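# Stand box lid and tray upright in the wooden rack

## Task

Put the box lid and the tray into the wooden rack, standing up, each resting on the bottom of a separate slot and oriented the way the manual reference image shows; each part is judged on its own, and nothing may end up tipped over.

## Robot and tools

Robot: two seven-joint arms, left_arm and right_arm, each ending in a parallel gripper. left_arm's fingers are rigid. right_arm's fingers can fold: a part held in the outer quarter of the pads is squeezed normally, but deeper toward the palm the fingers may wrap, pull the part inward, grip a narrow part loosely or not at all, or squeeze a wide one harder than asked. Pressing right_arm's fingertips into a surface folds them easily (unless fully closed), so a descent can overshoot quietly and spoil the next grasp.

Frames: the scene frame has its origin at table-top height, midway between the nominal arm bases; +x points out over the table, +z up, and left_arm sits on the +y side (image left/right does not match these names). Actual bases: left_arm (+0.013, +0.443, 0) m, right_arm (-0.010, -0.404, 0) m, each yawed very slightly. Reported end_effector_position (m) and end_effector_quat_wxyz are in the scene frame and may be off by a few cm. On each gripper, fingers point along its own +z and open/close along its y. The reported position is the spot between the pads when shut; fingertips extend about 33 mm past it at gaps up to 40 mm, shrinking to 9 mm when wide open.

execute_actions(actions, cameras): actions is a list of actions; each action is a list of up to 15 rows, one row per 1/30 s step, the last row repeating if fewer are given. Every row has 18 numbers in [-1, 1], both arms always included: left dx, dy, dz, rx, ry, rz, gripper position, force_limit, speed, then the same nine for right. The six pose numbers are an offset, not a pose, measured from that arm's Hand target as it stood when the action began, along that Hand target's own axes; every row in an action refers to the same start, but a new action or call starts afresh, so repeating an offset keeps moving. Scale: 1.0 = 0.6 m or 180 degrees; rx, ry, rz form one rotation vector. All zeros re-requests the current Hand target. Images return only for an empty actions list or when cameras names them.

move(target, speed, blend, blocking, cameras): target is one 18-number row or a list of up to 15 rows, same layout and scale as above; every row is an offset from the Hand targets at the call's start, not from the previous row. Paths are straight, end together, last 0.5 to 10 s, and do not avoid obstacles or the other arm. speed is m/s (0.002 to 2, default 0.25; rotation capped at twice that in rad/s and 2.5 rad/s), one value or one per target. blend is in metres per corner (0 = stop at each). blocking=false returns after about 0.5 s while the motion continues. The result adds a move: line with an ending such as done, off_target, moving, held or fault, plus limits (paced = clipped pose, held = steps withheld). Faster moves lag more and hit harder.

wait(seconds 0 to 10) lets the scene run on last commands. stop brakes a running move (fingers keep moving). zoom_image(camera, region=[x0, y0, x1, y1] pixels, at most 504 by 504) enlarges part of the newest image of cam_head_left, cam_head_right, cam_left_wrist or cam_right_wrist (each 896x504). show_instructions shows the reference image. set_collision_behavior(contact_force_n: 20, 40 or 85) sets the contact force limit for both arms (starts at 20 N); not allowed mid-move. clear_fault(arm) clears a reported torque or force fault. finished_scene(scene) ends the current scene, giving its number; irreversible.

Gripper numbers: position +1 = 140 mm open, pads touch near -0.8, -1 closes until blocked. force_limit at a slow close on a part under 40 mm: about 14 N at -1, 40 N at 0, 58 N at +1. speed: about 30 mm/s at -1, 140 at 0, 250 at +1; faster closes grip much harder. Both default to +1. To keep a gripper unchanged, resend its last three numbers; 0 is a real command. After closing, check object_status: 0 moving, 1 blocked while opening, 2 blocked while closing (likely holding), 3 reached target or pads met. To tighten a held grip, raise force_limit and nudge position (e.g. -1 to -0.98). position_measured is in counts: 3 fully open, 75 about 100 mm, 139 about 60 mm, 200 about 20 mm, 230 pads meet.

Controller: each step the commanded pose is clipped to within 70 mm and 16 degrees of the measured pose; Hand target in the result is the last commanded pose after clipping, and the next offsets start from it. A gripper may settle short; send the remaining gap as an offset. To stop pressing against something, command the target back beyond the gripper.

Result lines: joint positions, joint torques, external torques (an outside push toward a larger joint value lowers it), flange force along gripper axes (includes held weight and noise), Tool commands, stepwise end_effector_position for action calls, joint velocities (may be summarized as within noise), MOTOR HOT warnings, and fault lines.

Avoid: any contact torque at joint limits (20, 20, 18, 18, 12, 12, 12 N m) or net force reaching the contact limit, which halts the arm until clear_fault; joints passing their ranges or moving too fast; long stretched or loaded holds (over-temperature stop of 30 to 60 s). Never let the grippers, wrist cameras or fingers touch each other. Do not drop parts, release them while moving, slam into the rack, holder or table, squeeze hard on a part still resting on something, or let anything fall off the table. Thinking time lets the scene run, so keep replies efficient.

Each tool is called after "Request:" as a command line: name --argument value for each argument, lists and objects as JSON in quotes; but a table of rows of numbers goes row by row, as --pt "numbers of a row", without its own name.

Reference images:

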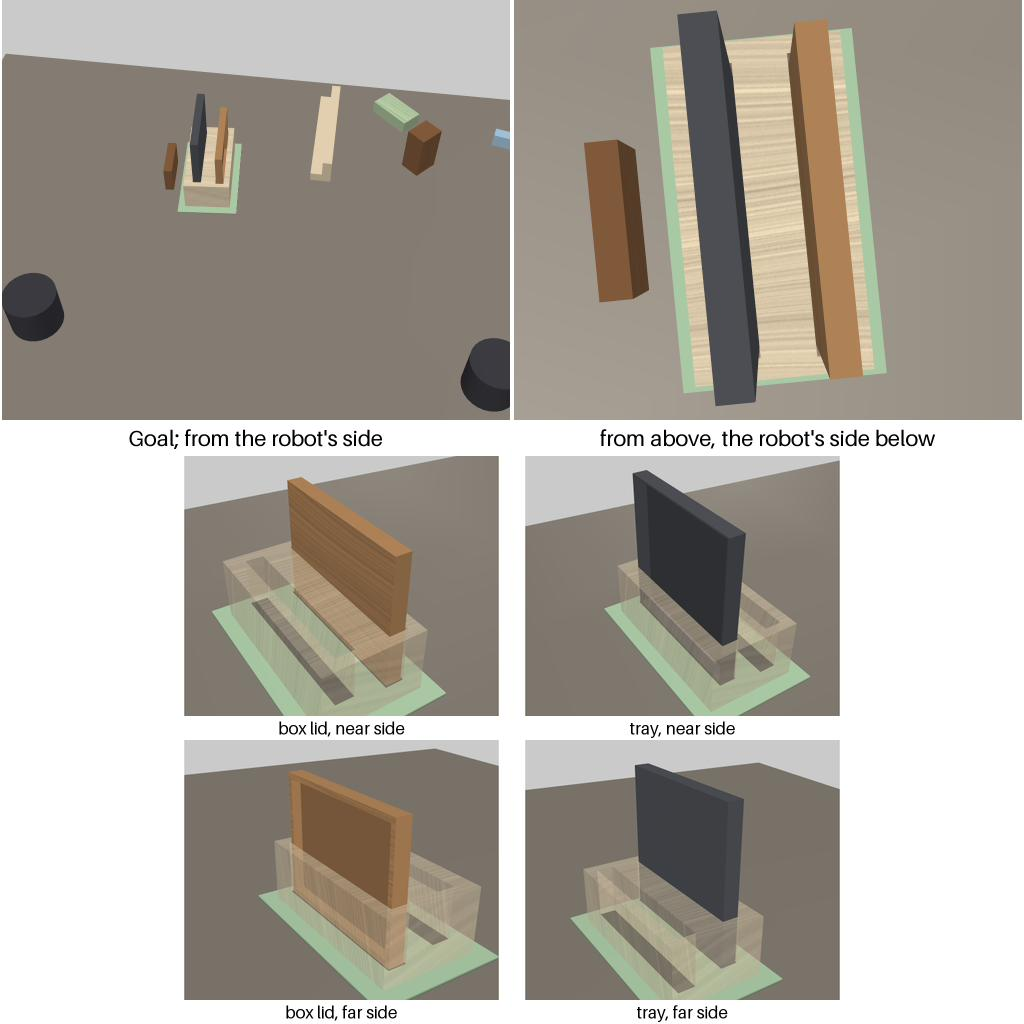

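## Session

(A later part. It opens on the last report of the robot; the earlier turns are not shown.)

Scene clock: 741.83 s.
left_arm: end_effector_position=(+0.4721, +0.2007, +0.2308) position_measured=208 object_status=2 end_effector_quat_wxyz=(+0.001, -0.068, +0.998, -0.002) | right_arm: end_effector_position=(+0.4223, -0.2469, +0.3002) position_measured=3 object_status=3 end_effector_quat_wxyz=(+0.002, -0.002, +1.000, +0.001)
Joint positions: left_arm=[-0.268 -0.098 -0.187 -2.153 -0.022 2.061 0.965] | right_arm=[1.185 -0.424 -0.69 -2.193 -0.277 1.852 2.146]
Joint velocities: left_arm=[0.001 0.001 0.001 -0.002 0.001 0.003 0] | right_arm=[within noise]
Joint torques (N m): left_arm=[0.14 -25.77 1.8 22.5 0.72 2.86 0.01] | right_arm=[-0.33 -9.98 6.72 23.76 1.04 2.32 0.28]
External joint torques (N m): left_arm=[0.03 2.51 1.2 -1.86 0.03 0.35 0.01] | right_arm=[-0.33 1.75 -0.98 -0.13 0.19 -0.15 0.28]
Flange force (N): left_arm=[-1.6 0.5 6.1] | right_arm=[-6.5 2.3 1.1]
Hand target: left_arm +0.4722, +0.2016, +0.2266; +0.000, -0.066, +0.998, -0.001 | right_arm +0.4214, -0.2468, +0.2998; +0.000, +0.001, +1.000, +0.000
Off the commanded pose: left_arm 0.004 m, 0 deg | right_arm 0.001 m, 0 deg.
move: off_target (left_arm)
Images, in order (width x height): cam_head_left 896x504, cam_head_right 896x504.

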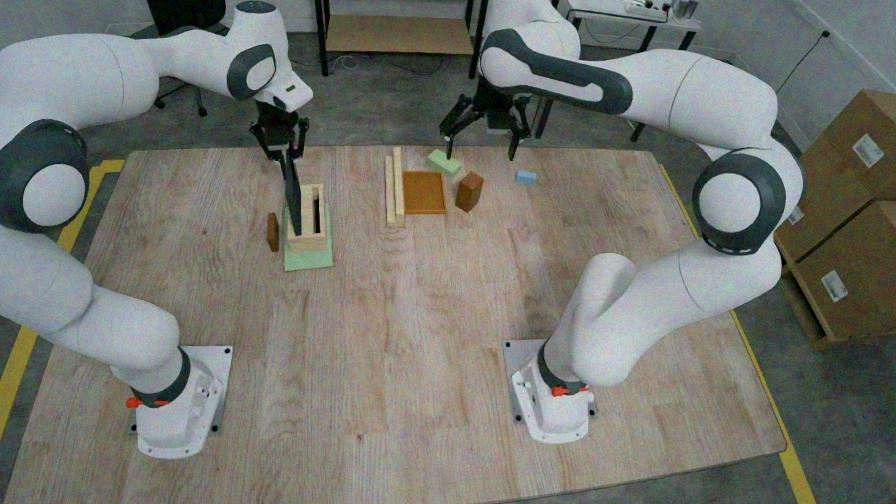

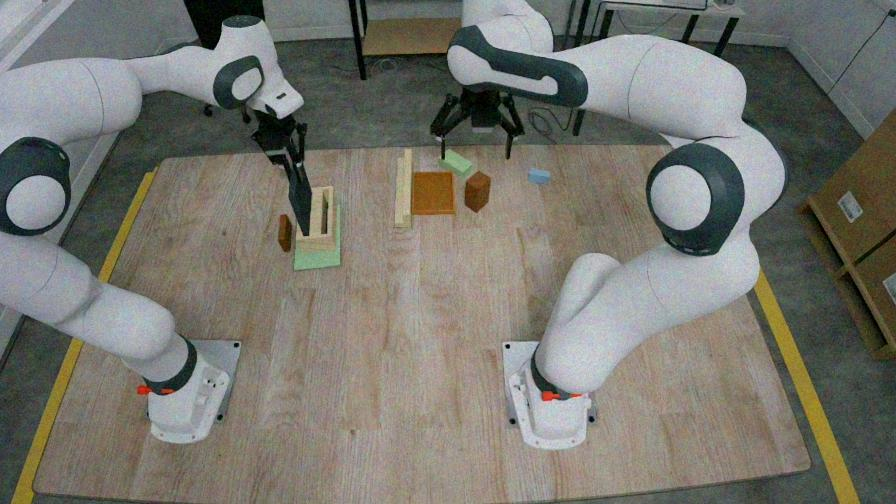

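Request:
move --pt "0 0 -0.0133 0 0 0 -1 0 -1 0 0 0 0 0 0 1 1 1" --pt "-0.0066 -0.0008 -0.0133 0 0 0 -1 0 -1 0 0 0 0 0 0 1 1 1" --pt "-0.0066 -0.0008 -0.001 0 0 0 -1 0 -1 0 0 0 0 0 0 1 1 1" --speed '[0.05,0.03,0.03]' --blend '[0.001,0.001,0]' --cameras '["cam_head_left","cam_head_right"]'

Request:
zoom_image --camera "cam_head_left" --region '[282, 218, 312, 244]'

Request:
zoom_image --camera "cam_head_right" --region '[290, 218, 320, 244]'

Scene clock: 749.33 s.
left_arm: end_effector_position=(+0.4763, +0.1993, +0.2322) position_measured=208 object_status=2 end_effector_quat_wxyz=(+0.002, -0.068, +0.998, -0.003) | right_arm: end_effector_position=(+0.4223, -0.2469, +0.3002) position_measured=3 object_status=3 end_effector_quat_wxyz=(+0.002, -0.002, +1.000, +0.001)
Joint positions: left_arm=[-0.267 -0.089 -0.186 -2.14 -0.021 2.059 0.965] | right_arm=[1.185 -0.424 -0.69 -2.193 -0.277 1.852 2.146]
Joint velocities: left_arm=[0.001 -0.001 0.001 -0.001 0 0.003 -0.002] | right_arm=[within noise]
Joint torques (N m): left_arm=[0.64 -25.8 2.34 21.44 0.93 2.64 0.11] | right_arm=[-0.39 -9.97 6.66 23.73 1.02 2.32 0.26]
External joint torques (N m): left_arm=[0.65 2.64 1.92 -2.76 0.26 0.15 0.11] | right_arm=[-0.37 1.78 -1 -0.16 0.18 -0.15 0.26]
Flange force (N): left_arm=[-0.3 3.3 7.2] | right_arm=[-6.5 2.3 1.2]
Hand target: left_arm +0.4762, +0.2016, +0.2272; +0.000, -0.066, +0.998, -0.001 | right_arm +0.4214, -0.2468, +0.2998; +0.000, +0.001, +1.000, +0.000
Off the commanded pose: left_arm 0.006 m, 0 deg | right_arm 0.001 m, 0 deg.
move: off_target (left_arm)
Images, in order (width x height): cam_head_left 896x504, cam_head_right 896x504.

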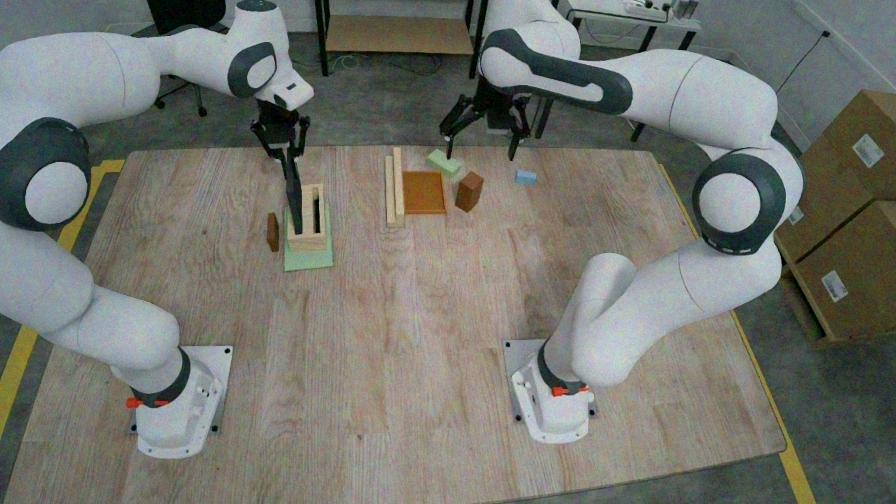

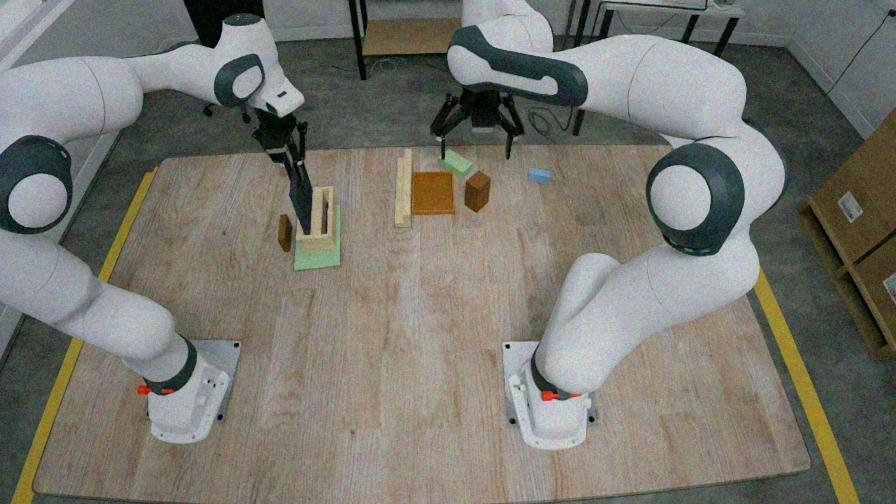

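Scaled by 16.800 from the camera's 896x504 image, which has a finer 1280x720 frame.

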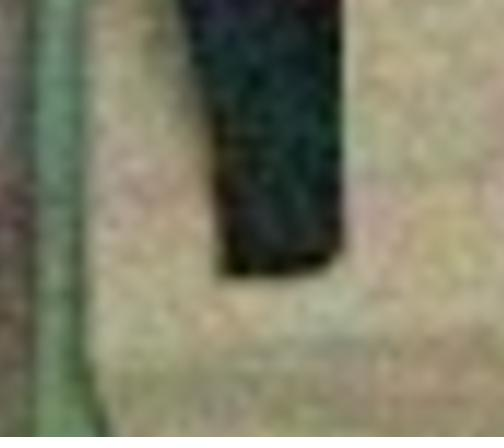

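Scaled by 16.800 from the camera's 896x504 image, which has a finer 1280x720 frame.

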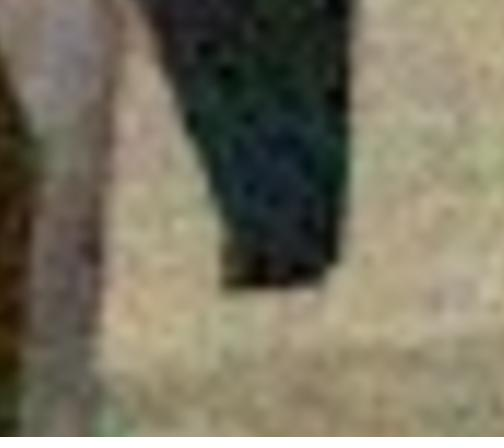

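Request:
move --pt "0 0 -0.0117 0 0 0 -1 0 -1 0 0 0 0 0 0 1 1 1" --pt "0.002 0.0045 -0.0117 0 0 0 -1 0 -1 0 0 0 0 0 0 1 1 1" --pt "0.002 0.0045 -0.001 0 0 0 -1 0 -1 0 0 0 0 0 0 1 1 1" --speed '[0.05,0.03,0.03]' --blend '[0.001,0.001,0]' --cameras '["cam_head_left","cam_head_right"]'

Request:
zoom_image --camera "cam_head_left" --region '[282, 218, 312, 244]'

Request:
zoom_image --camera "cam_head_right" --region '[290, 218, 320, 244]'

Scene clock: 755.40 s.
left_arm: end_effector_position=(+0.4736, +0.2030, +0.2285) position_measured=208 object_status=2 end_effector_quat_wxyz=(-0.001, -0.069, +0.998, -0.001) | right_arm: end_effector_position=(+0.4223, -0.2469, +0.3002) position_measured=3 object_status=3 end_effector_quat_wxyz=(+0.002, -0.002, +1.000, +0.001)
Joint positions: left_arm=[-0.267 -0.091 -0.183 -2.15 -0.021 2.06 0.969] | right_arm=[1.185 -0.424 -0.69 -2.193 -0.277 1.852 2.146]
Joint torques (N m): left_arm=[0.41 -28.53 2.43 23.48 0.56 2.46 0.2] | right_arm=[-0.36 -9.94 6.71 23.71 1.02 2.3 0.28]
External joint torques (N m): left_arm=[0.42 -0.09 2 -0.75 -0.12 -0.02 0.2] | right_arm=[-0.35 1.76 -0.95 -0.13 0.18 -0.16 0.28]
Flange force (N): left_arm=[1.0 4.1 1.0] | right_arm=[-6.4 2.3 1.1]
Hand target: left_arm +0.4747, +0.2041, +0.2278; +0.000, -0.066, +0.998, -0.001 | right_arm +0.4214, -0.2468, +0.2998; +0.000, +0.001, +1.000, +0.000
Off the commanded pose: left_arm 0.002 m, 0 deg | right_arm 0.001 m, 0 deg.
move: done
Images, in order (width x height): cam_head_left 896x504, cam_head_right 896x504.

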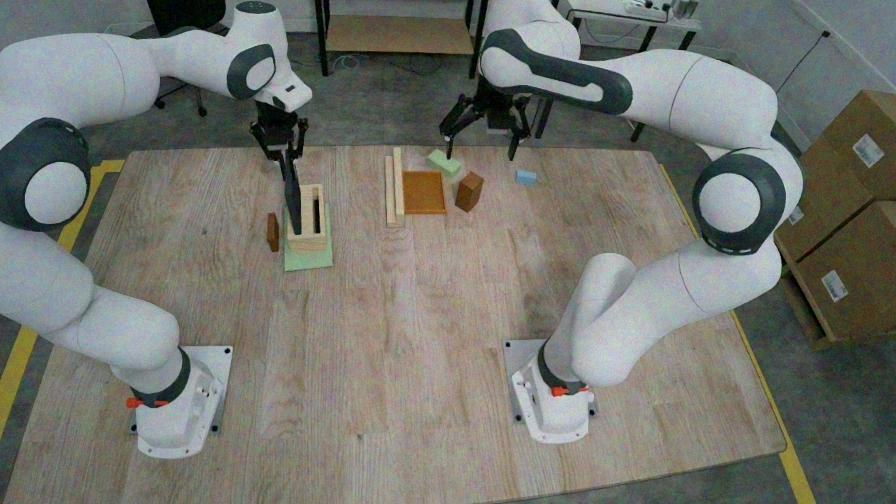

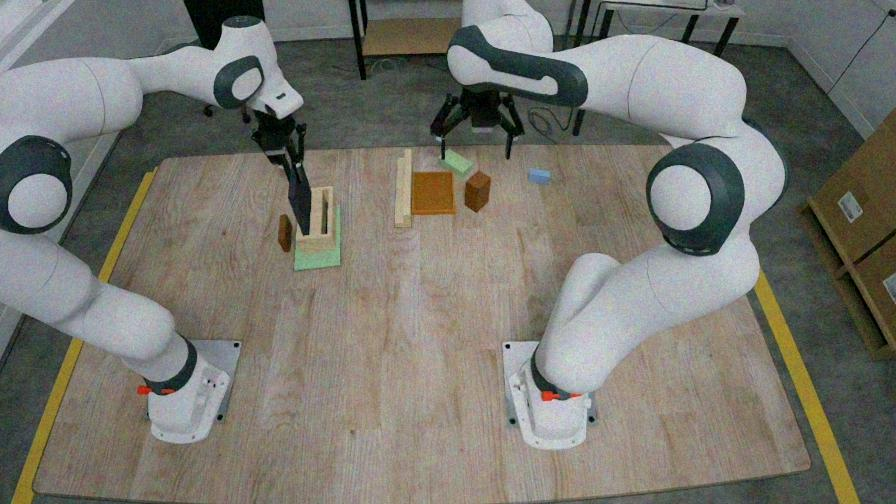

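Scaled by 16.800 from the camera's 896x504 image, which has a finer 1280x720 frame.

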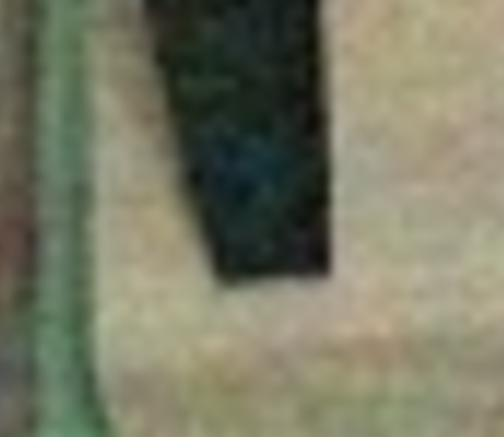

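Scaled by 16.800 from the camera's 896x504 image, which has a finer 1280x720 frame.

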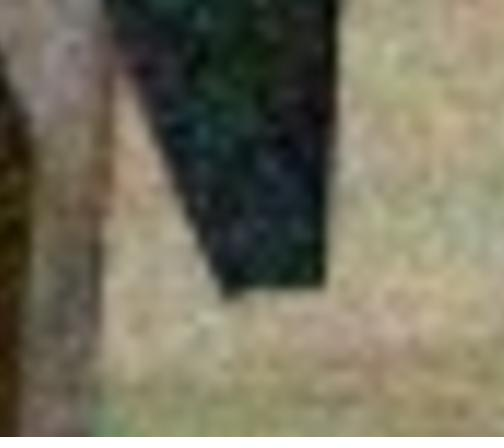

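Request:
move --target '[0,0,0.02,0,0,0,-1,0,-1,0,0,0,0,0,0,1,1,1]' --speed 0.04

Scene clock: 760.13 s.
left_arm: end_effector_position=(+0.4736, +0.2033, +0.2171) position_measured=208 object_status=2 end_effector_quat_wxyz=(-0.001, -0.068, +0.998, -0.001) | right_arm: end_effector_position=(+0.4223, -0.2469, +0.3002) position_measured=3 object_status=3 end_effector_quat_wxyz=(+0.002, -0.002, +1.000, +0.001)
Joint positions: left_arm=[-0.267 -0.082 -0.183 -2.17 -0.02 2.09 0.969] | right_arm=[1.185 -0.424 -0.69 -2.193 -0.277 1.852 2.146]
Joint velocities: left_arm=[0 0 0 -0.002 0 0.003 0] | right_arm=[within noise]
Joint torques (N m): left_arm=[0.36 -28.12 1.98 23.68 0.88 2.66 0.08] | right_arm=[-0.42 -9.96 6.68 23.71 1.04 2.3 0.28]
External joint torques (N m): left_arm=[0.28 0.66 1.5 -0.54 0.21 0.15 0.08] | right_arm=[-0.35 1.83 -0.96 -0.25 0.2 -0.17 0.28]
Flange force (N): left_arm=[-1.1 1.6 1.8] | right_arm=[-6.4 2.4 1.3]
Hand target: left_arm +0.4747, +0.2041, +0.2158; +0.000, -0.066, +0.998, -0.001 | right_arm +0.4214, -0.2468, +0.2998; +0.000, +0.001, +1.000, +0.000
Off the commanded pose: left_arm 0.002 m, 0 deg | right_arm 0.001 m, 0 deg.
move: done

Request:
move --pt "0 0 0.026 0 0 0 -1 0 -1 0 0 0 0 0 0 1 1 1" --pt "0 0 0.038 0 0 0 -1 0 -1 0 0 0 0 0 0 1 1 1" --speed '[0.05,0.02]' --blend '[0.002,0]'

Scene clock: 763.40 s.
left_arm: end_effector_position=(+0.4736, +0.2041, +0.1940) position_measured=208 object_status=2 end_effector_quat_wxyz=(-0.001, -0.068, +0.998, -0.001) | right_arm: end_effector_position=(+0.4223, -0.2469, +0.3002) position_measured=3 object_status=3 end_effector_quat_wxyz=(+0.002, -0.002, +1.000, +0.001)
Joint positions: left_arm=[-0.267 -0.057 -0.183 -2.205 -0.016 2.147 0.969] | right_arm=[1.185 -0.424 -0.69 -2.193 -0.277 1.852 2.146]
Joint velocities: left_arm=[0 -0.001 0.001 -0.002 -0.001 0.003 0] | right_arm=[within noise]
Joint torques (N m): left_arm=[0.42 -28.79 1.92 23.32 0.85 2.76 -0.08] | right_arm=[-0.4 -9.98 6.69 23.72 1.02 2.32 0.26]
External joint torques (N m): left_arm=[0.27 0.35 1.49 -0.44 0.21 0.27 -0.08] | right_arm=[-0.42 1.74 -1.04 -0.16 0.18 -0.15 0.26]
Flange force (N): left_arm=[-0.5 1.7 1.7] | right_arm=[-6.4 2.1 1.2]
Hand target: left_arm +0.4747, +0.2041, +0.1930; +0.000, -0.066, +0.998, -0.001 | right_arm +0.4214, -0.2468, +0.2998; +0.000, +0.001, +1.000, +0.000
Off the commanded pose: left_arm 0.001 m, 0 deg | right_arm 0.001 m, 0 deg.
move: done

Request:
execute_actions --actions '[[[0,0,0.003,0,0,0,-1,0,-1,0,0,0,0,0,0,1,1,1],[0,0,0.0058,0,0,0,-1,0,-1,0,0,0,0,0,0,1,1,1]],[[0,0,0.003,0,0,0,-1,0,-1,0,0,0,0,0,0,1,1,1],[0,0,0.0058,0,0,0,-1,0,-1,0,0,0,0,0,0,1,1,1]],[[0,0,0.003,0,0,0,-1,0,-1,0,0,0,0,0,0,1,1,1],[0,0,0.0058,0,0,0,-1,0,-1,0,0,0,0,0,0,1,1,1]]]'

Scene clock: 768.23 s.
left_arm: end_effector_position=(+0.4740, +0.2042, +0.1837) position_measured=208 object_status=2 end_effector_quat_wxyz=(-0.001, -0.067, +0.998, -0.001) | right_arm: end_effector_position=(+0.4223, -0.2469, +0.3002) position_measured=3 object_status=3 end_effector_quat_wxyz=(+0.002, -0.002, +1.000, +0.001)
Joint positions: left_arm=[-0.267 -0.045 -0.183 -2.219 -0.014 2.174 0.969] | right_arm=[1.185 -0.424 -0.69 -2.193 -0.277 1.852 2.146]
Joint torques (N m): left_arm=[0.49 -29.01 1.88 22.9 0.93 2.7 -0.08] | right_arm=[-0.46 -9.97 6.73 23.65 1.04 2.32 0.26]
External joint torques (N m): left_arm=[0.56 0.4 1.74 -0.69 0.3 0.21 -0.08] | right_arm=[-0.43 1.83 -0.95 -0.3 0.2 -0.16 0.26]
External joint torques at the end of the 1st action: left_arm=[0.51 0.37 1.69 -0.6 0.27 0.2 -0.07] | right_arm=[-0.45 1.78 -0.92 -0.22 0.18 -0.16 0.27]
External joint torques at the end of the 2nd action: left_arm=[0.4 0.27 1.56 -0.46 0.32 0.25 -0.09] | right_arm=[-0.34 1.72 -0.86 -0.16 0.19 -0.15 0.31]
Flange force (N): left_arm=[-0.2 2.4 1.9] | right_arm=[-6.2 2.2 1.5]
Flange force at the end of the 1st action (N): left_arm=[-0.3 2.3 1.8] | right_arm=[-6.1 2.2 1.2]
Flange force at the end of the 2nd action (N): left_arm=[-0.4 1.9 1.6] | right_arm=[-6.0 2.3 1.1]
Hand target: left_arm +0.4747, +0.2041, +0.1826; +0.000, -0.066, +0.998, -0.001 | right_arm +0.4214, -0.2468, +0.2998; +0.000, +0.001, +1.000, +0.000
Off the commanded pose: left_arm 0.001 m, 0 deg | right_arm 0.001 m, 0 deg.
Step readings (end_effector_position of left_arm | right_arm; steps 1 to 15: 1st action; 16 to 30: 2nd action; 31 to 45: 3rd action):
0: (+0.4738, +0.2040, +0.1941) | (+0.4223, -0.2469, +0.3002)
1: (+0.4738, +0.2040, +0.1940) | (+0.4223, -0.2469, +0.3002)
2: (+0.4739, +0.2040, +0.1937) | (+0.4223, -0.2469, +0.3002)
4: (+0.4736, +0.2042, +0.1923) | (+0.4223, -0.2469, +0.3002)
8: (+0.4734, +0.2042, +0.1906) | (+0.4223, -0.2469, +0.3002)
15: (+0.4737, +0.2041, +0.1906) | (+0.4223, -0.2469, +0.3002)
16: (+0.4738, +0.2041, +0.1905) | (+0.4223, -0.2469, +0.3002)
17: (+0.4739, +0.2041, +0.1903) | (+0.4223, -0.2469, +0.3002)
19: (+0.4737, +0.2042, +0.1888) | (+0.4223, -0.2469, +0.3002)
23: (+0.4735, +0.2043, +0.1872) | (+0.4223, -0.2469, +0.3002)
30: (+0.4738, +0.2042, +0.1871) | (+0.4223, -0.2469, +0.3002)
31: (+0.4739, +0.2042, +0.1871) | (+0.4223, -0.2469, +0.3002)
32: (+0.4740, +0.2042, +0.1868) | (+0.4223, -0.2469, +0.3002)
34: (+0.4738, +0.2043, +0.1854) | (+0.4223, -0.2469, +0.3002)
38: (+0.4736, +0.2043, +0.1837) | (+0.4223, -0.2469, +0.3002)
45: (+0.4739, +0.2042, +0.1837) | (+0.4223, -0.2469, +0.3002)

Request:
move --target '[0,0,0.0135,0,0,0,-1,0,-1,0,0,0,0,0,0,1,1,1]' --speed 0.02 --cameras '["cam_head_left","cam_left_wrist"]'

Request:
zoom_image --camera "cam_head_left" --region '[270, 140, 340, 250]'

Scene clock: 771.83 s.
left_arm: end_effector_position=(+0.4769, +0.2031, +0.1826) position_measured=208 object_status=2 end_effector_quat_wxyz=(+0.004, -0.066, +0.998, -0.003) | right_arm: end_effector_position=(+0.4223, -0.2469, +0.3002) position_measured=3 object_status=3 end_effector_quat_wxyz=(+0.002, -0.002, +1.000, +0.001)
Joint positions: left_arm=[-0.267 -0.044 -0.183 -2.224 -0.012 2.191 0.969] | right_arm=[1.185 -0.424 -0.69 -2.193 -0.277 1.852 2.146]
Joint velocities: left_arm=[-0.001 0.001 0.001 0 0.002 0.003 0] | right_arm=[within noise]
Joint torques (N m): left_arm=[0.75 -23.81 1.86 19.92 0.95 3.14 -0.09] | right_arm=[-0.39 -10 6.73 23.74 1.02 2.32 0.26]
External joint torques (N m): left_arm=[0.72 5.6 1.62 -3.65 0.32 0.62 -0.09] | right_arm=[-0.39 1.8 -0.97 -0.15 0.17 -0.14 0.26]
Flange force (N): left_arm=[-4.1 -0.2 13.3] | right_arm=[-6.5 2.3 1.2]
Hand target: left_arm +0.4747, +0.2041, +0.1745; +0.000, -0.066, +0.998, -0.001 | right_arm +0.4214, -0.2468, +0.2998; +0.000, +0.001, +1.000, +0.000
Off the commanded pose: left_arm 0.008 m, 1 deg | right_arm 0.001 m, 0 deg.
move: off_target (left_arm)
camera_calibration:
cam_left_wrist: T_world_to_cam=[[-0.120736, 0.992681, -0.00249829, -0.135493], [0.925002, 0.113417, 0.362641, -0.527083], [0.36027, 0.041473, -0.931926, 0.134778], [0, 0, 0, 1]] pos_world=[0.422637, 0.188692, 0.316406]
Images, in order (width x height): cam_head_left 896x504, cam_left_wrist 896x504.

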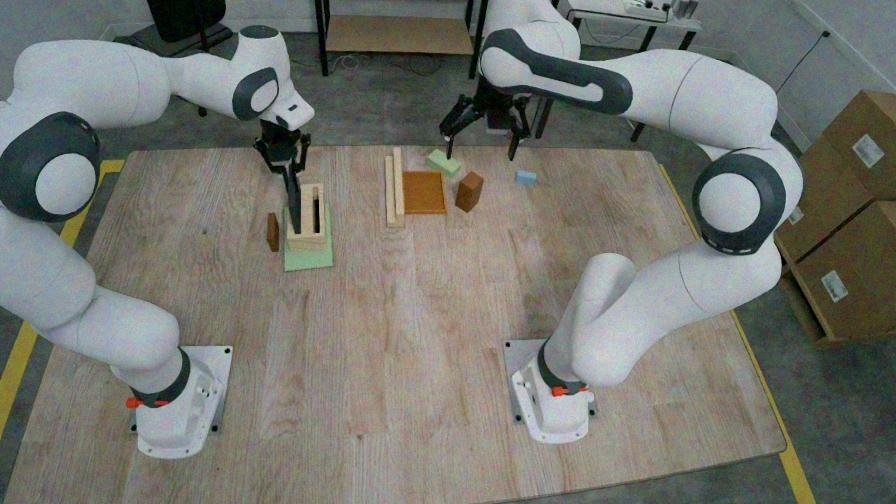

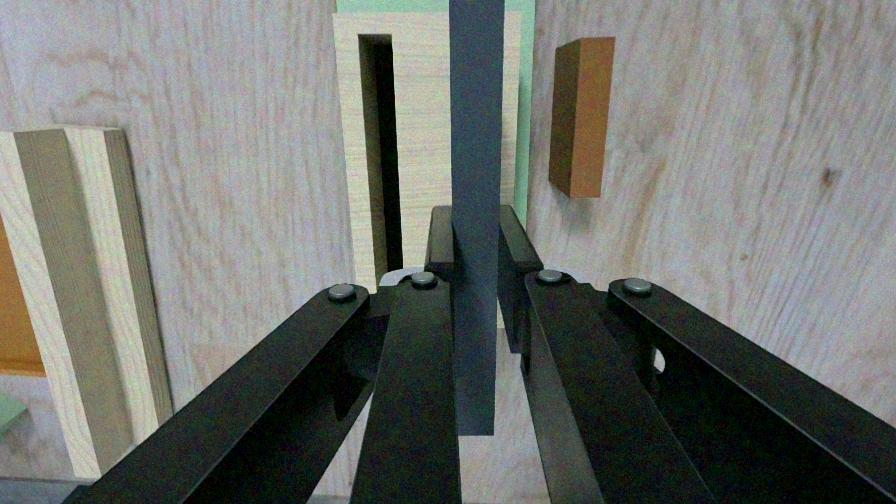

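Scaled by 4.582 from the camera's 896x504 image, which has a finer 1280x720 frame.

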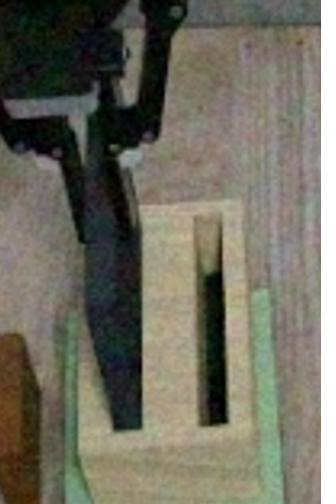

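Request:
move --pt "0 0 -0.0142 0 0 0 -1 0 -1 -0.07 0.085 0.12 0 0 0 -1 0 0" --pt "0 0 -0.0142 0 0 0 -0.3 0 -1 -0.1477 0.1747 0.3663 0 0 0 -1 0 0" --pt "0 0 -0.19 0 0 0 -0.3 0 -1 -0.1477 0.1747 0.4297 0 0 0 -1 0 0" --pt "0.142 0.382 -0.2925 0 0 0 -0.3 0 -1 0.1607 0.1747 0.4297 0 0 0 -1 0 0" --speed '[0.2,0.2,0.12,0.15]' --blend '[0,0,0,0]' --cameras '["cam_head_left","cam_head_right","cam_right_wrist"]'

Scene clock: 803.97 s.
left_arm: end_effector_position=(+0.3617, +0.4194, +0.3496) position_measured=167 object_status=3 end_effector_quat_wxyz=(+0.001, -0.070, +0.998, -0.002) | right_arm: end_effector_position=(+0.3247, -0.1426, +0.0415) position_measured=233 object_status=3 end_effector_quat_wxyz=(-0.002, -0.002, +1.000, -0.001)
Joint positions: left_arm=[-0.215 -0.673 0.128 -2.358 0.078 1.69 1.282] | right_arm=[1.435 -0.036 -0.743 -2.642 -0.047 2.611 2.264]
Joint velocities: left_arm=[0 0.001 0 -0.001 -0.001 0 0.004] | right_arm=[-0.001 0 -0.001 0.001 0 0.001 0.007]
Joint torques (N m): left_arm=[0.08 -8.95 -0.94 23.61 1.07 2.3 0.1] | right_arm=[-0.74 -18.27 -0.54 17.49 0.12 2.78 0.29]
External joint torques (N m): left_arm=[0.09 -0.32 1.95 -0.83 0.29 -0.18 0.1] | right_arm=[-0.64 0.9 -1.04 -1.02 -0.34 0.31 0.3]
Flange force (N): left_arm=[1.5 4.0 2.2] | right_arm=[1.8 -3.1 1.6]
Hand target: left_arm +0.3602, +0.4203, +0.3497; +0.000, -0.066, +0.998, -0.001 | right_arm +0.3251, -0.1419, +0.0420; +0.000, +0.001, +1.000, +0.000
Off the commanded pose: left_arm 0.002 m, 1 deg | right_arm 0.001 m, 0 deg.
move: done
camera_calibration:
cam_right_wrist: T_world_to_cam=[[-0.00524186, 0.999671, 0.0251133, 0.146942], [0.94925, -0.00292354, 0.31451, -0.314119], [0.31448, 0.0254874, -0.948922, 0.0836295], [0, 0, 0, 1]] pos_world=[0.272648, -0.149944, 0.174461]
Images, in order (width x height): cam_head_left 896x504, cam_head_right 896x504, cam_right_wrist 896x504.

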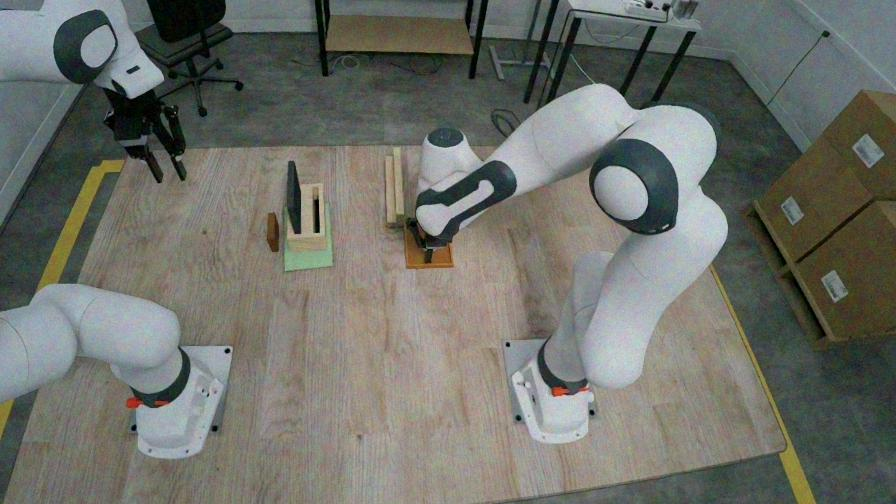

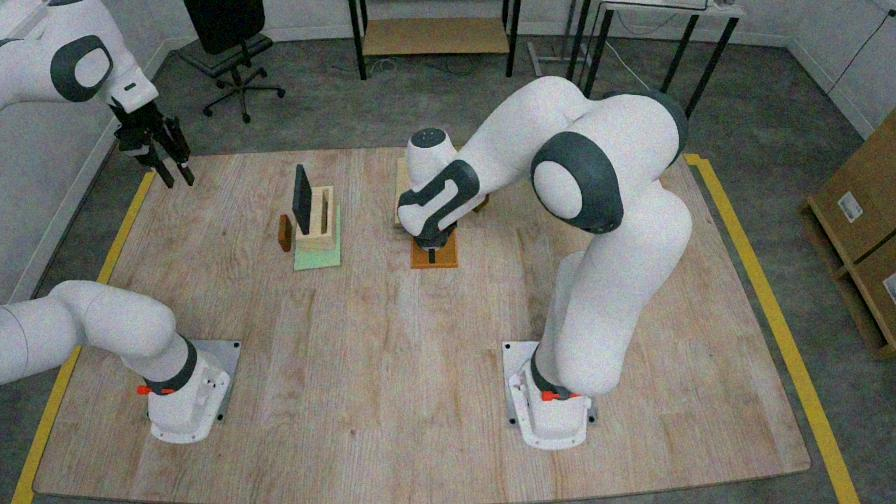

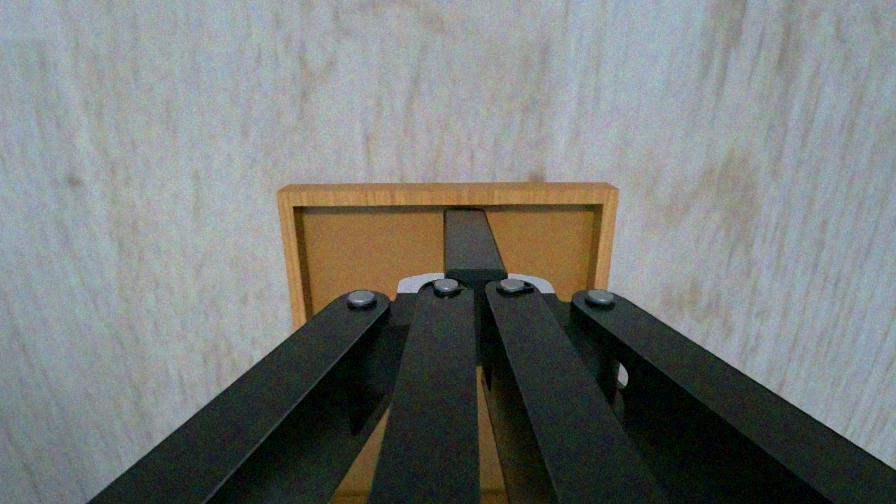

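Request:
move --pt "0 0 0 0 0 0 -0.3 0 -1 -0.005 0 -0.08 0 0 0 -1 0 0" --pt "0 0 0 0 0 0 -0.3 0 -1 -0.0948 0.0965 -0.08 0 0 0 -0.25 0 0.5" --pt "0 0 0 0 0 0 -0.3 0 -1 -0.0948 0.0965 -0.01 0 0 0 -0.25 0 0.5" --speed '[0.15,0.15,0.1]' --blend '[0.01,0,0]' --cameras '["cam_head_right","cam_right_wrist"]'

Request:
zoom_image --camera "cam_head_right" --region '[390, 190, 480, 280]'

Scene clock: 821.07 s.
left_arm: end_effector_position=(+0.3616, +0.4194, +0.3496) position_measured=167 object_status=3 end_effector_quat_wxyz=(+0.001, -0.070, +0.998, -0.002) | right_arm: end_effector_position=(+0.3810, -0.0848, +0.0482) position_measured=160 object_status=3 end_effector_quat_wxyz=(-0.001, +0.003, +1.000, -0.001)
Joint positions: left_arm=[-0.215 -0.673 0.128 -2.358 0.078 1.69 1.282] | right_arm=[1.398 0.193 -0.666 -2.372 0.202 2.512 2.118]
Joint velocities: left_arm=[within noise] | right_arm=[-0.001 0 0 0.001 0 0 -0.009]
Joint torques (N m): left_arm=[0.4 -8.89 -1.17 23.62 0.99 2.29 0.12] | right_arm=[-1.04 -25.8 -4.55 19.68 0.8 2.77 -0.18]
External joint torques (N m): left_arm=[0.43 -0.32 1.71 -0.81 0.21 -0.19 0.12] | right_arm=[-0.95 2.18 -1.05 -0.22 0.28 0.29 -0.18]
Flange force (N): left_arm=[1.7 3.9 2.2] | right_arm=[-6.4 2.0 7.2]
Hand target: left_arm +0.3602, +0.4203, +0.3497; +0.000, -0.066, +0.998, -0.001 | right_arm +0.3820, -0.0840, +0.0480; +0.000, +0.001, +1.000, +0.000
Off the commanded pose: left_arm 0.002 m, 0 deg | right_arm 0.001 m, 0 deg.
move: done
camera_calibration:
cam_right_wrist: T_world_to_cam=[[0.00449551, 0.999677, 0.0250092, 0.0856177], [0.948749, -0.0121668, 0.315796, -0.370238], [0.315998, 0.0223078, -0.948498, 0.0699893], [0, 0, 0, 1]] pos_world=[0.328761, -0.091656, 0.181163]
Images, in order (width x height): cam_head_right 896x504, cam_right_wrist 896x504.

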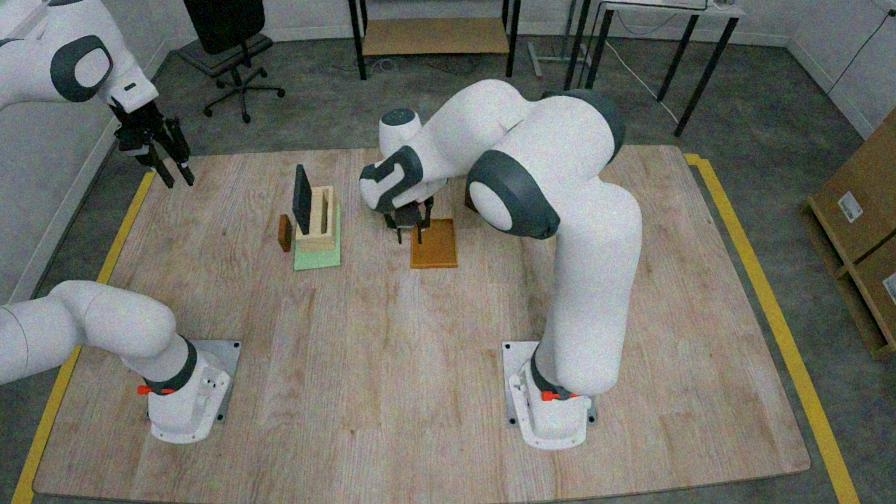

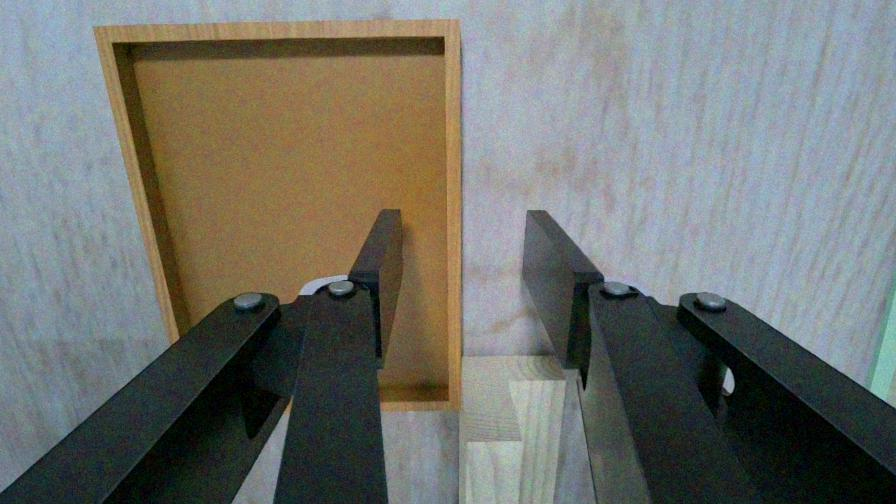

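Scaled by 5.600 from the camera's 896x504 image, which has a finer 1280x720 frame.

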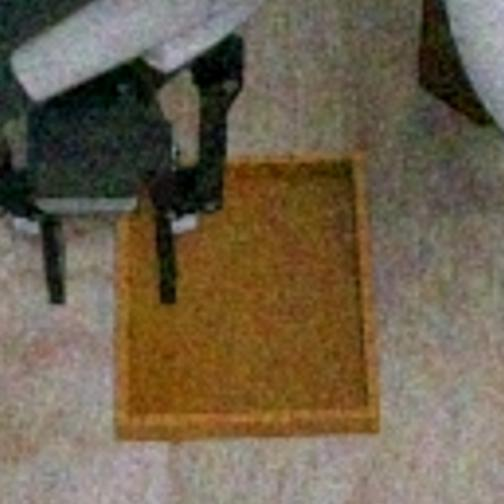

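Request:
move --pt "0 0 0 0 0 0 -0.3 0 -1 0 -0.0067 0 0 0 0 -0.25 0 0.5" --pt "0 0 0 0 0 0 -0.3 0 -1 0 -0.0067 0.0135 0 0 0 -0.25 0 0.5" --speed '[0.05,0.03]' --blend '[0.001,0]' --cameras '["cam_head_right","cam_right_wrist"]'

Request:
zoom_image --camera "cam_head_right" --region '[390, 215, 440, 265]'

Request:
zoom_image --camera "cam_right_wrist" --region '[340, 150, 600, 420]'

Scene clock: 833.80 s.
left_arm: end_effector_position=(+0.3616, +0.4194, +0.3496) position_measured=167 object_status=3 end_effector_quat_wxyz=(+0.001, -0.070, +0.998, -0.002) | right_arm: end_effector_position=(+0.3819, -0.0879, +0.0410) position_measured=160 object_status=3 end_effector_quat_wxyz=(+0.000, +0.003, +1.000, +0.000)
Joint positions: left_arm=[-0.215 -0.673 0.128 -2.358 0.078 1.69 1.282] | right_arm=[1.384 0.207 -0.654 -2.38 0.22 2.533 2.099]
Joint velocities: left_arm=[within noise] | right_arm=[-0.001 0 0 -0.001 0.001 0.002 -0.007]
Joint torques (N m): left_arm=[0.27 -8.95 -1.24 23.67 0.99 2.27 0.14] | right_arm=[-1 -25.93 -4.91 18.77 0.82 2.75 -0.26]
External joint torques (N m): left_arm=[0.26 -0.44 1.6 -0.68 0.21 -0.19 0.14] | right_arm=[-0.92 2.33 -1.22 -0.77 0.32 0.29 -0.26]
Flange force (N): left_arm=[1.9 3.7 1.8] | right_arm=[-5.2 0.6 7.7]
Hand target: left_arm +0.3602, +0.4203, +0.3497; +0.000, -0.066, +0.998, -0.001 | right_arm +0.3820, -0.0881, +0.0399; +0.000, +0.001, +1.000, +0.000
Off the commanded pose: left_arm 0.002 m, 0 deg | right_arm 0.001 m, 0 deg.
move: done
camera_calibration:
cam_right_wrist: T_world_to_cam=[[0.00409301, 0.999636, 0.0266849, 0.0889345], [0.948354, -0.0123445, 0.316973, -0.368603], [0.317186, 0.0240094, -0.948059, 0.0625517], [0, 0, 0, 1]] pos_world=[0.329362, -0.0949541, 0.173767]
Images, in order (width x height): cam_head_right 896x504, cam_right_wrist 896x504.

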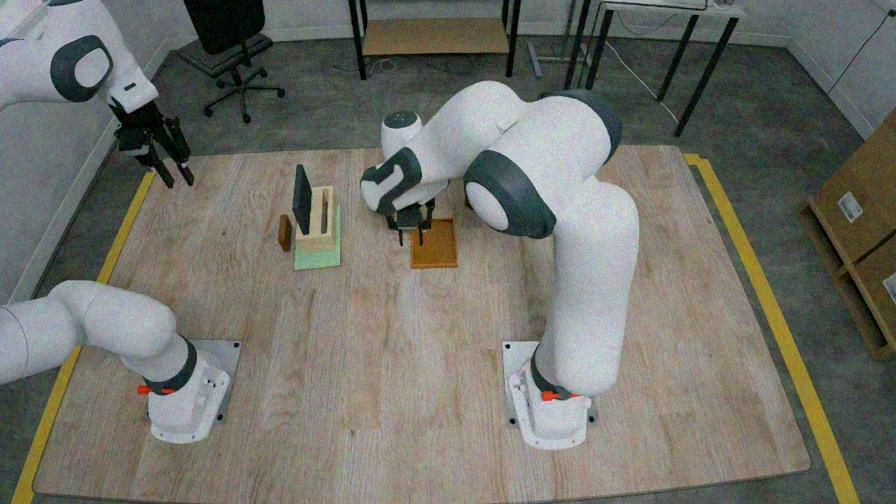

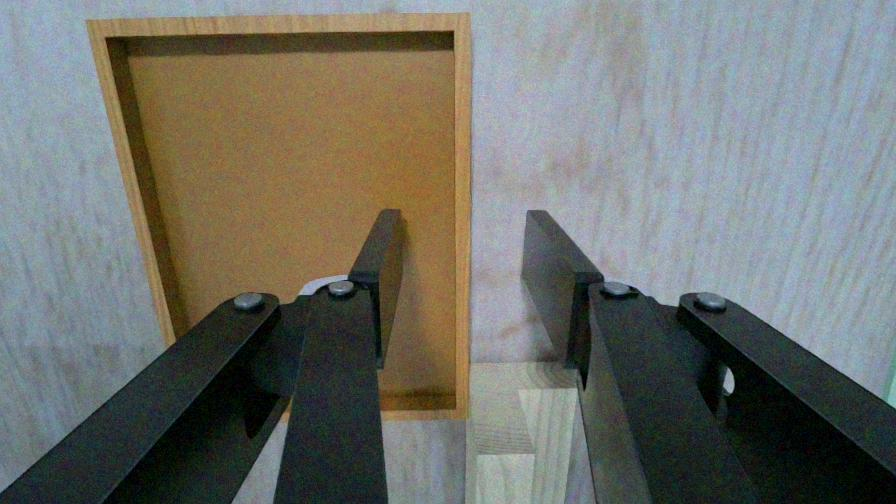

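Scaled by 10.080 from the camera's 896x504 image, which has a finer 1280x720 frame.

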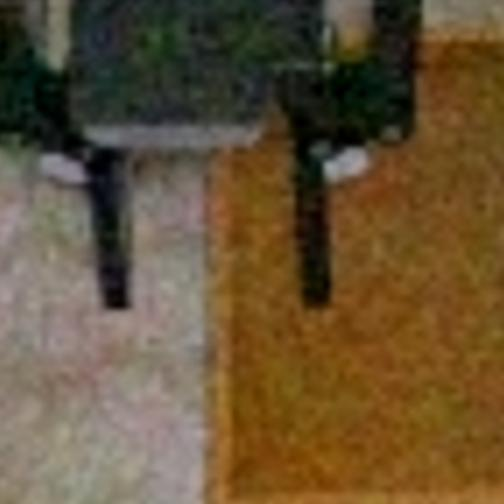

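Scaled by 1.867 from the camera's 896x504 image, which has a finer 1280x720 frame.

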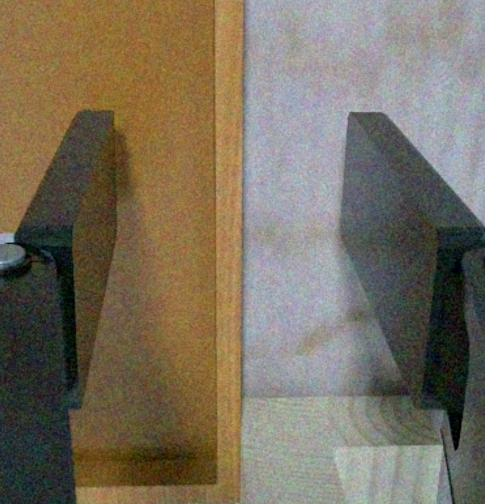

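Request:
move --pt "0 0 0 0 0 0 -0.3 0 -1 0 0 0.004 0 0 0 -0.25 0 0.5" --pt "0 0 0 0 0 0 -0.3 0 -1 0 0 0.004 0 0 0 -1 0 -1" --speed '[0.03,0.03]'

Request:
wait --seconds 0.7 --cameras '["cam_right_wrist","cam_head_right"]'

Scene clock: 842.03 s.
left_arm: end_effector_position=(+0.3616, +0.4194, +0.3496) position_measured=167 object_status=3 end_effector_quat_wxyz=(+0.001, -0.070, +0.998, -0.002) | right_arm: end_effector_position=(+0.3821, -0.0877, +0.0386) position_measured=225 object_status=0 end_effector_quat_wxyz=(+0.000, +0.002, +1.000, +0.000)
Joint positions: left_arm=[-0.215 -0.673 0.128 -2.358 0.078 1.69 1.282] | right_arm=[1.376 0.213 -0.645 -2.38 0.227 2.539 2.093]
Joint torques (N m): left_arm=[0.24 -8.98 -1.21 23.62 0.99 2.3 0.17] | right_arm=[-1.02 -24.87 -4.72 17.99 0.56 2.76 -0.25]
External joint torques (N m): left_arm=[0.28 -0.34 1.69 -0.82 0.21 -0.18 0.17] | right_arm=[-0.84 3.61 -0.9 -1.41 0.05 0.3 -0.25]
Flange force (N): left_arm=[1.7 3.9 2.2] | right_arm=[-5.7 1.3 10.7]
Hand target: left_arm +0.3602, +0.4203, +0.3497; +0.000, -0.066, +0.998, -0.001 | right_arm +0.3820, -0.0881, +0.0375; +0.000, +0.001, +1.000, +0.000
Off the commanded pose: left_arm 0.002 m, 0 deg | right_arm 0.001 m, 0 deg.
move: done

Scene clock: 842.73 s.
left_arm: end_effector_position=(+0.3616, +0.4194, +0.3496) position_measured=167 object_status=3 end_effector_quat_wxyz=(+0.001, -0.070, +0.998, -0.002) | right_arm: end_effector_position=(+0.3821, -0.0877, +0.0386) position_measured=225 object_status=2 end_effector_quat_wxyz=(+0.000, +0.002, +1.000, +0.000)
Joint positions: left_arm=[-0.215 -0.673 0.128 -2.358 0.078 1.69 1.282] | right_arm=[1.376 0.213 -0.645 -2.38 0.227 2.539 2.093]
Joint torques (N m): left_arm=[0.28 -8.89 -1.22 23.7 1 2.29 0.18] | right_arm=[-1.03 -24.92 -4.71 17.92 0.55 2.75 -0.25]
External joint torques (N m): left_arm=[0.3 -0.36 1.65 -0.68 0.21 -0.18 0.18] | right_arm=[-0.93 3.61 -0.95 -1.56 0.05 0.28 -0.25]
Flange force (N): left_arm=[1.5 3.8 1.8] | right_arm=[-5.4 0.9 10.6]
Hand target: left_arm +0.3602, +0.4203, +0.3497; +0.000, -0.066, +0.998, -0.001 | right_arm +0.3820, -0.0881, +0.0375; +0.000, +0.001, +1.000, +0.000
Tool commands: left_gripper/position=-0.3 left_gripper/force_limit=+0.0 left_gripper/speed=-1.0 right_gripper/position=-1.0 right_gripper/force_limit=+0.0 right_gripper/speed=-1.0
Off the commanded pose: left_arm 0.002 m, 0 deg | right_arm 0.001 m, 0 deg.
wait: 0.70 s; at rest by 0.17 s
camera_calibration:
cam_right_wrist: T_world_to_cam=[[0.00283966, 0.999617, 0.0275219, 0.0892602], [0.948265, -0.0114291, 0.317275, -0.368093], [0.317469, 0.0251971, -0.947934, 0.0602761], [0, 0, 0, 1]] pos_world=[0.329661, -0.0949518, 0.171468]
Images, in order (width x height): cam_head_right 896x504, cam_right_wrist 896x504.

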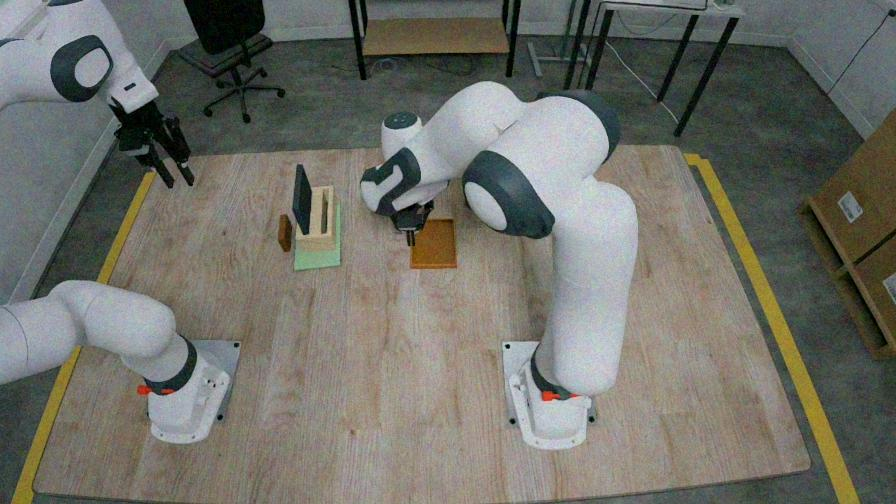

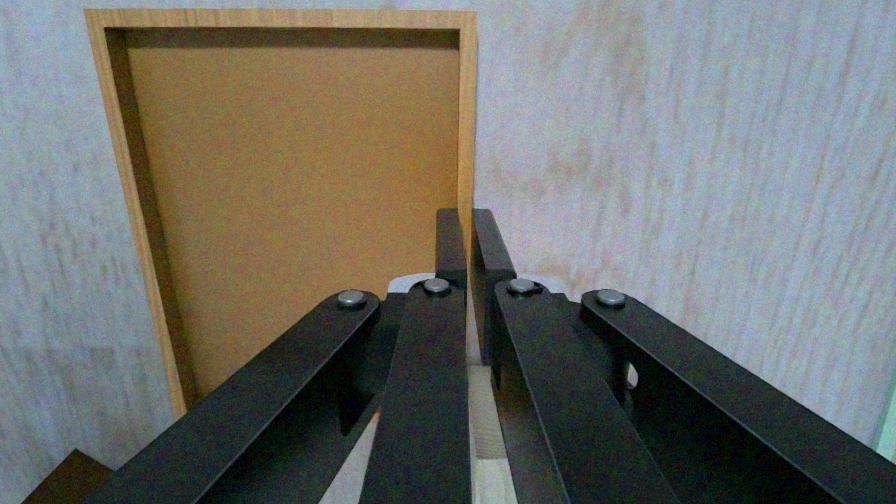

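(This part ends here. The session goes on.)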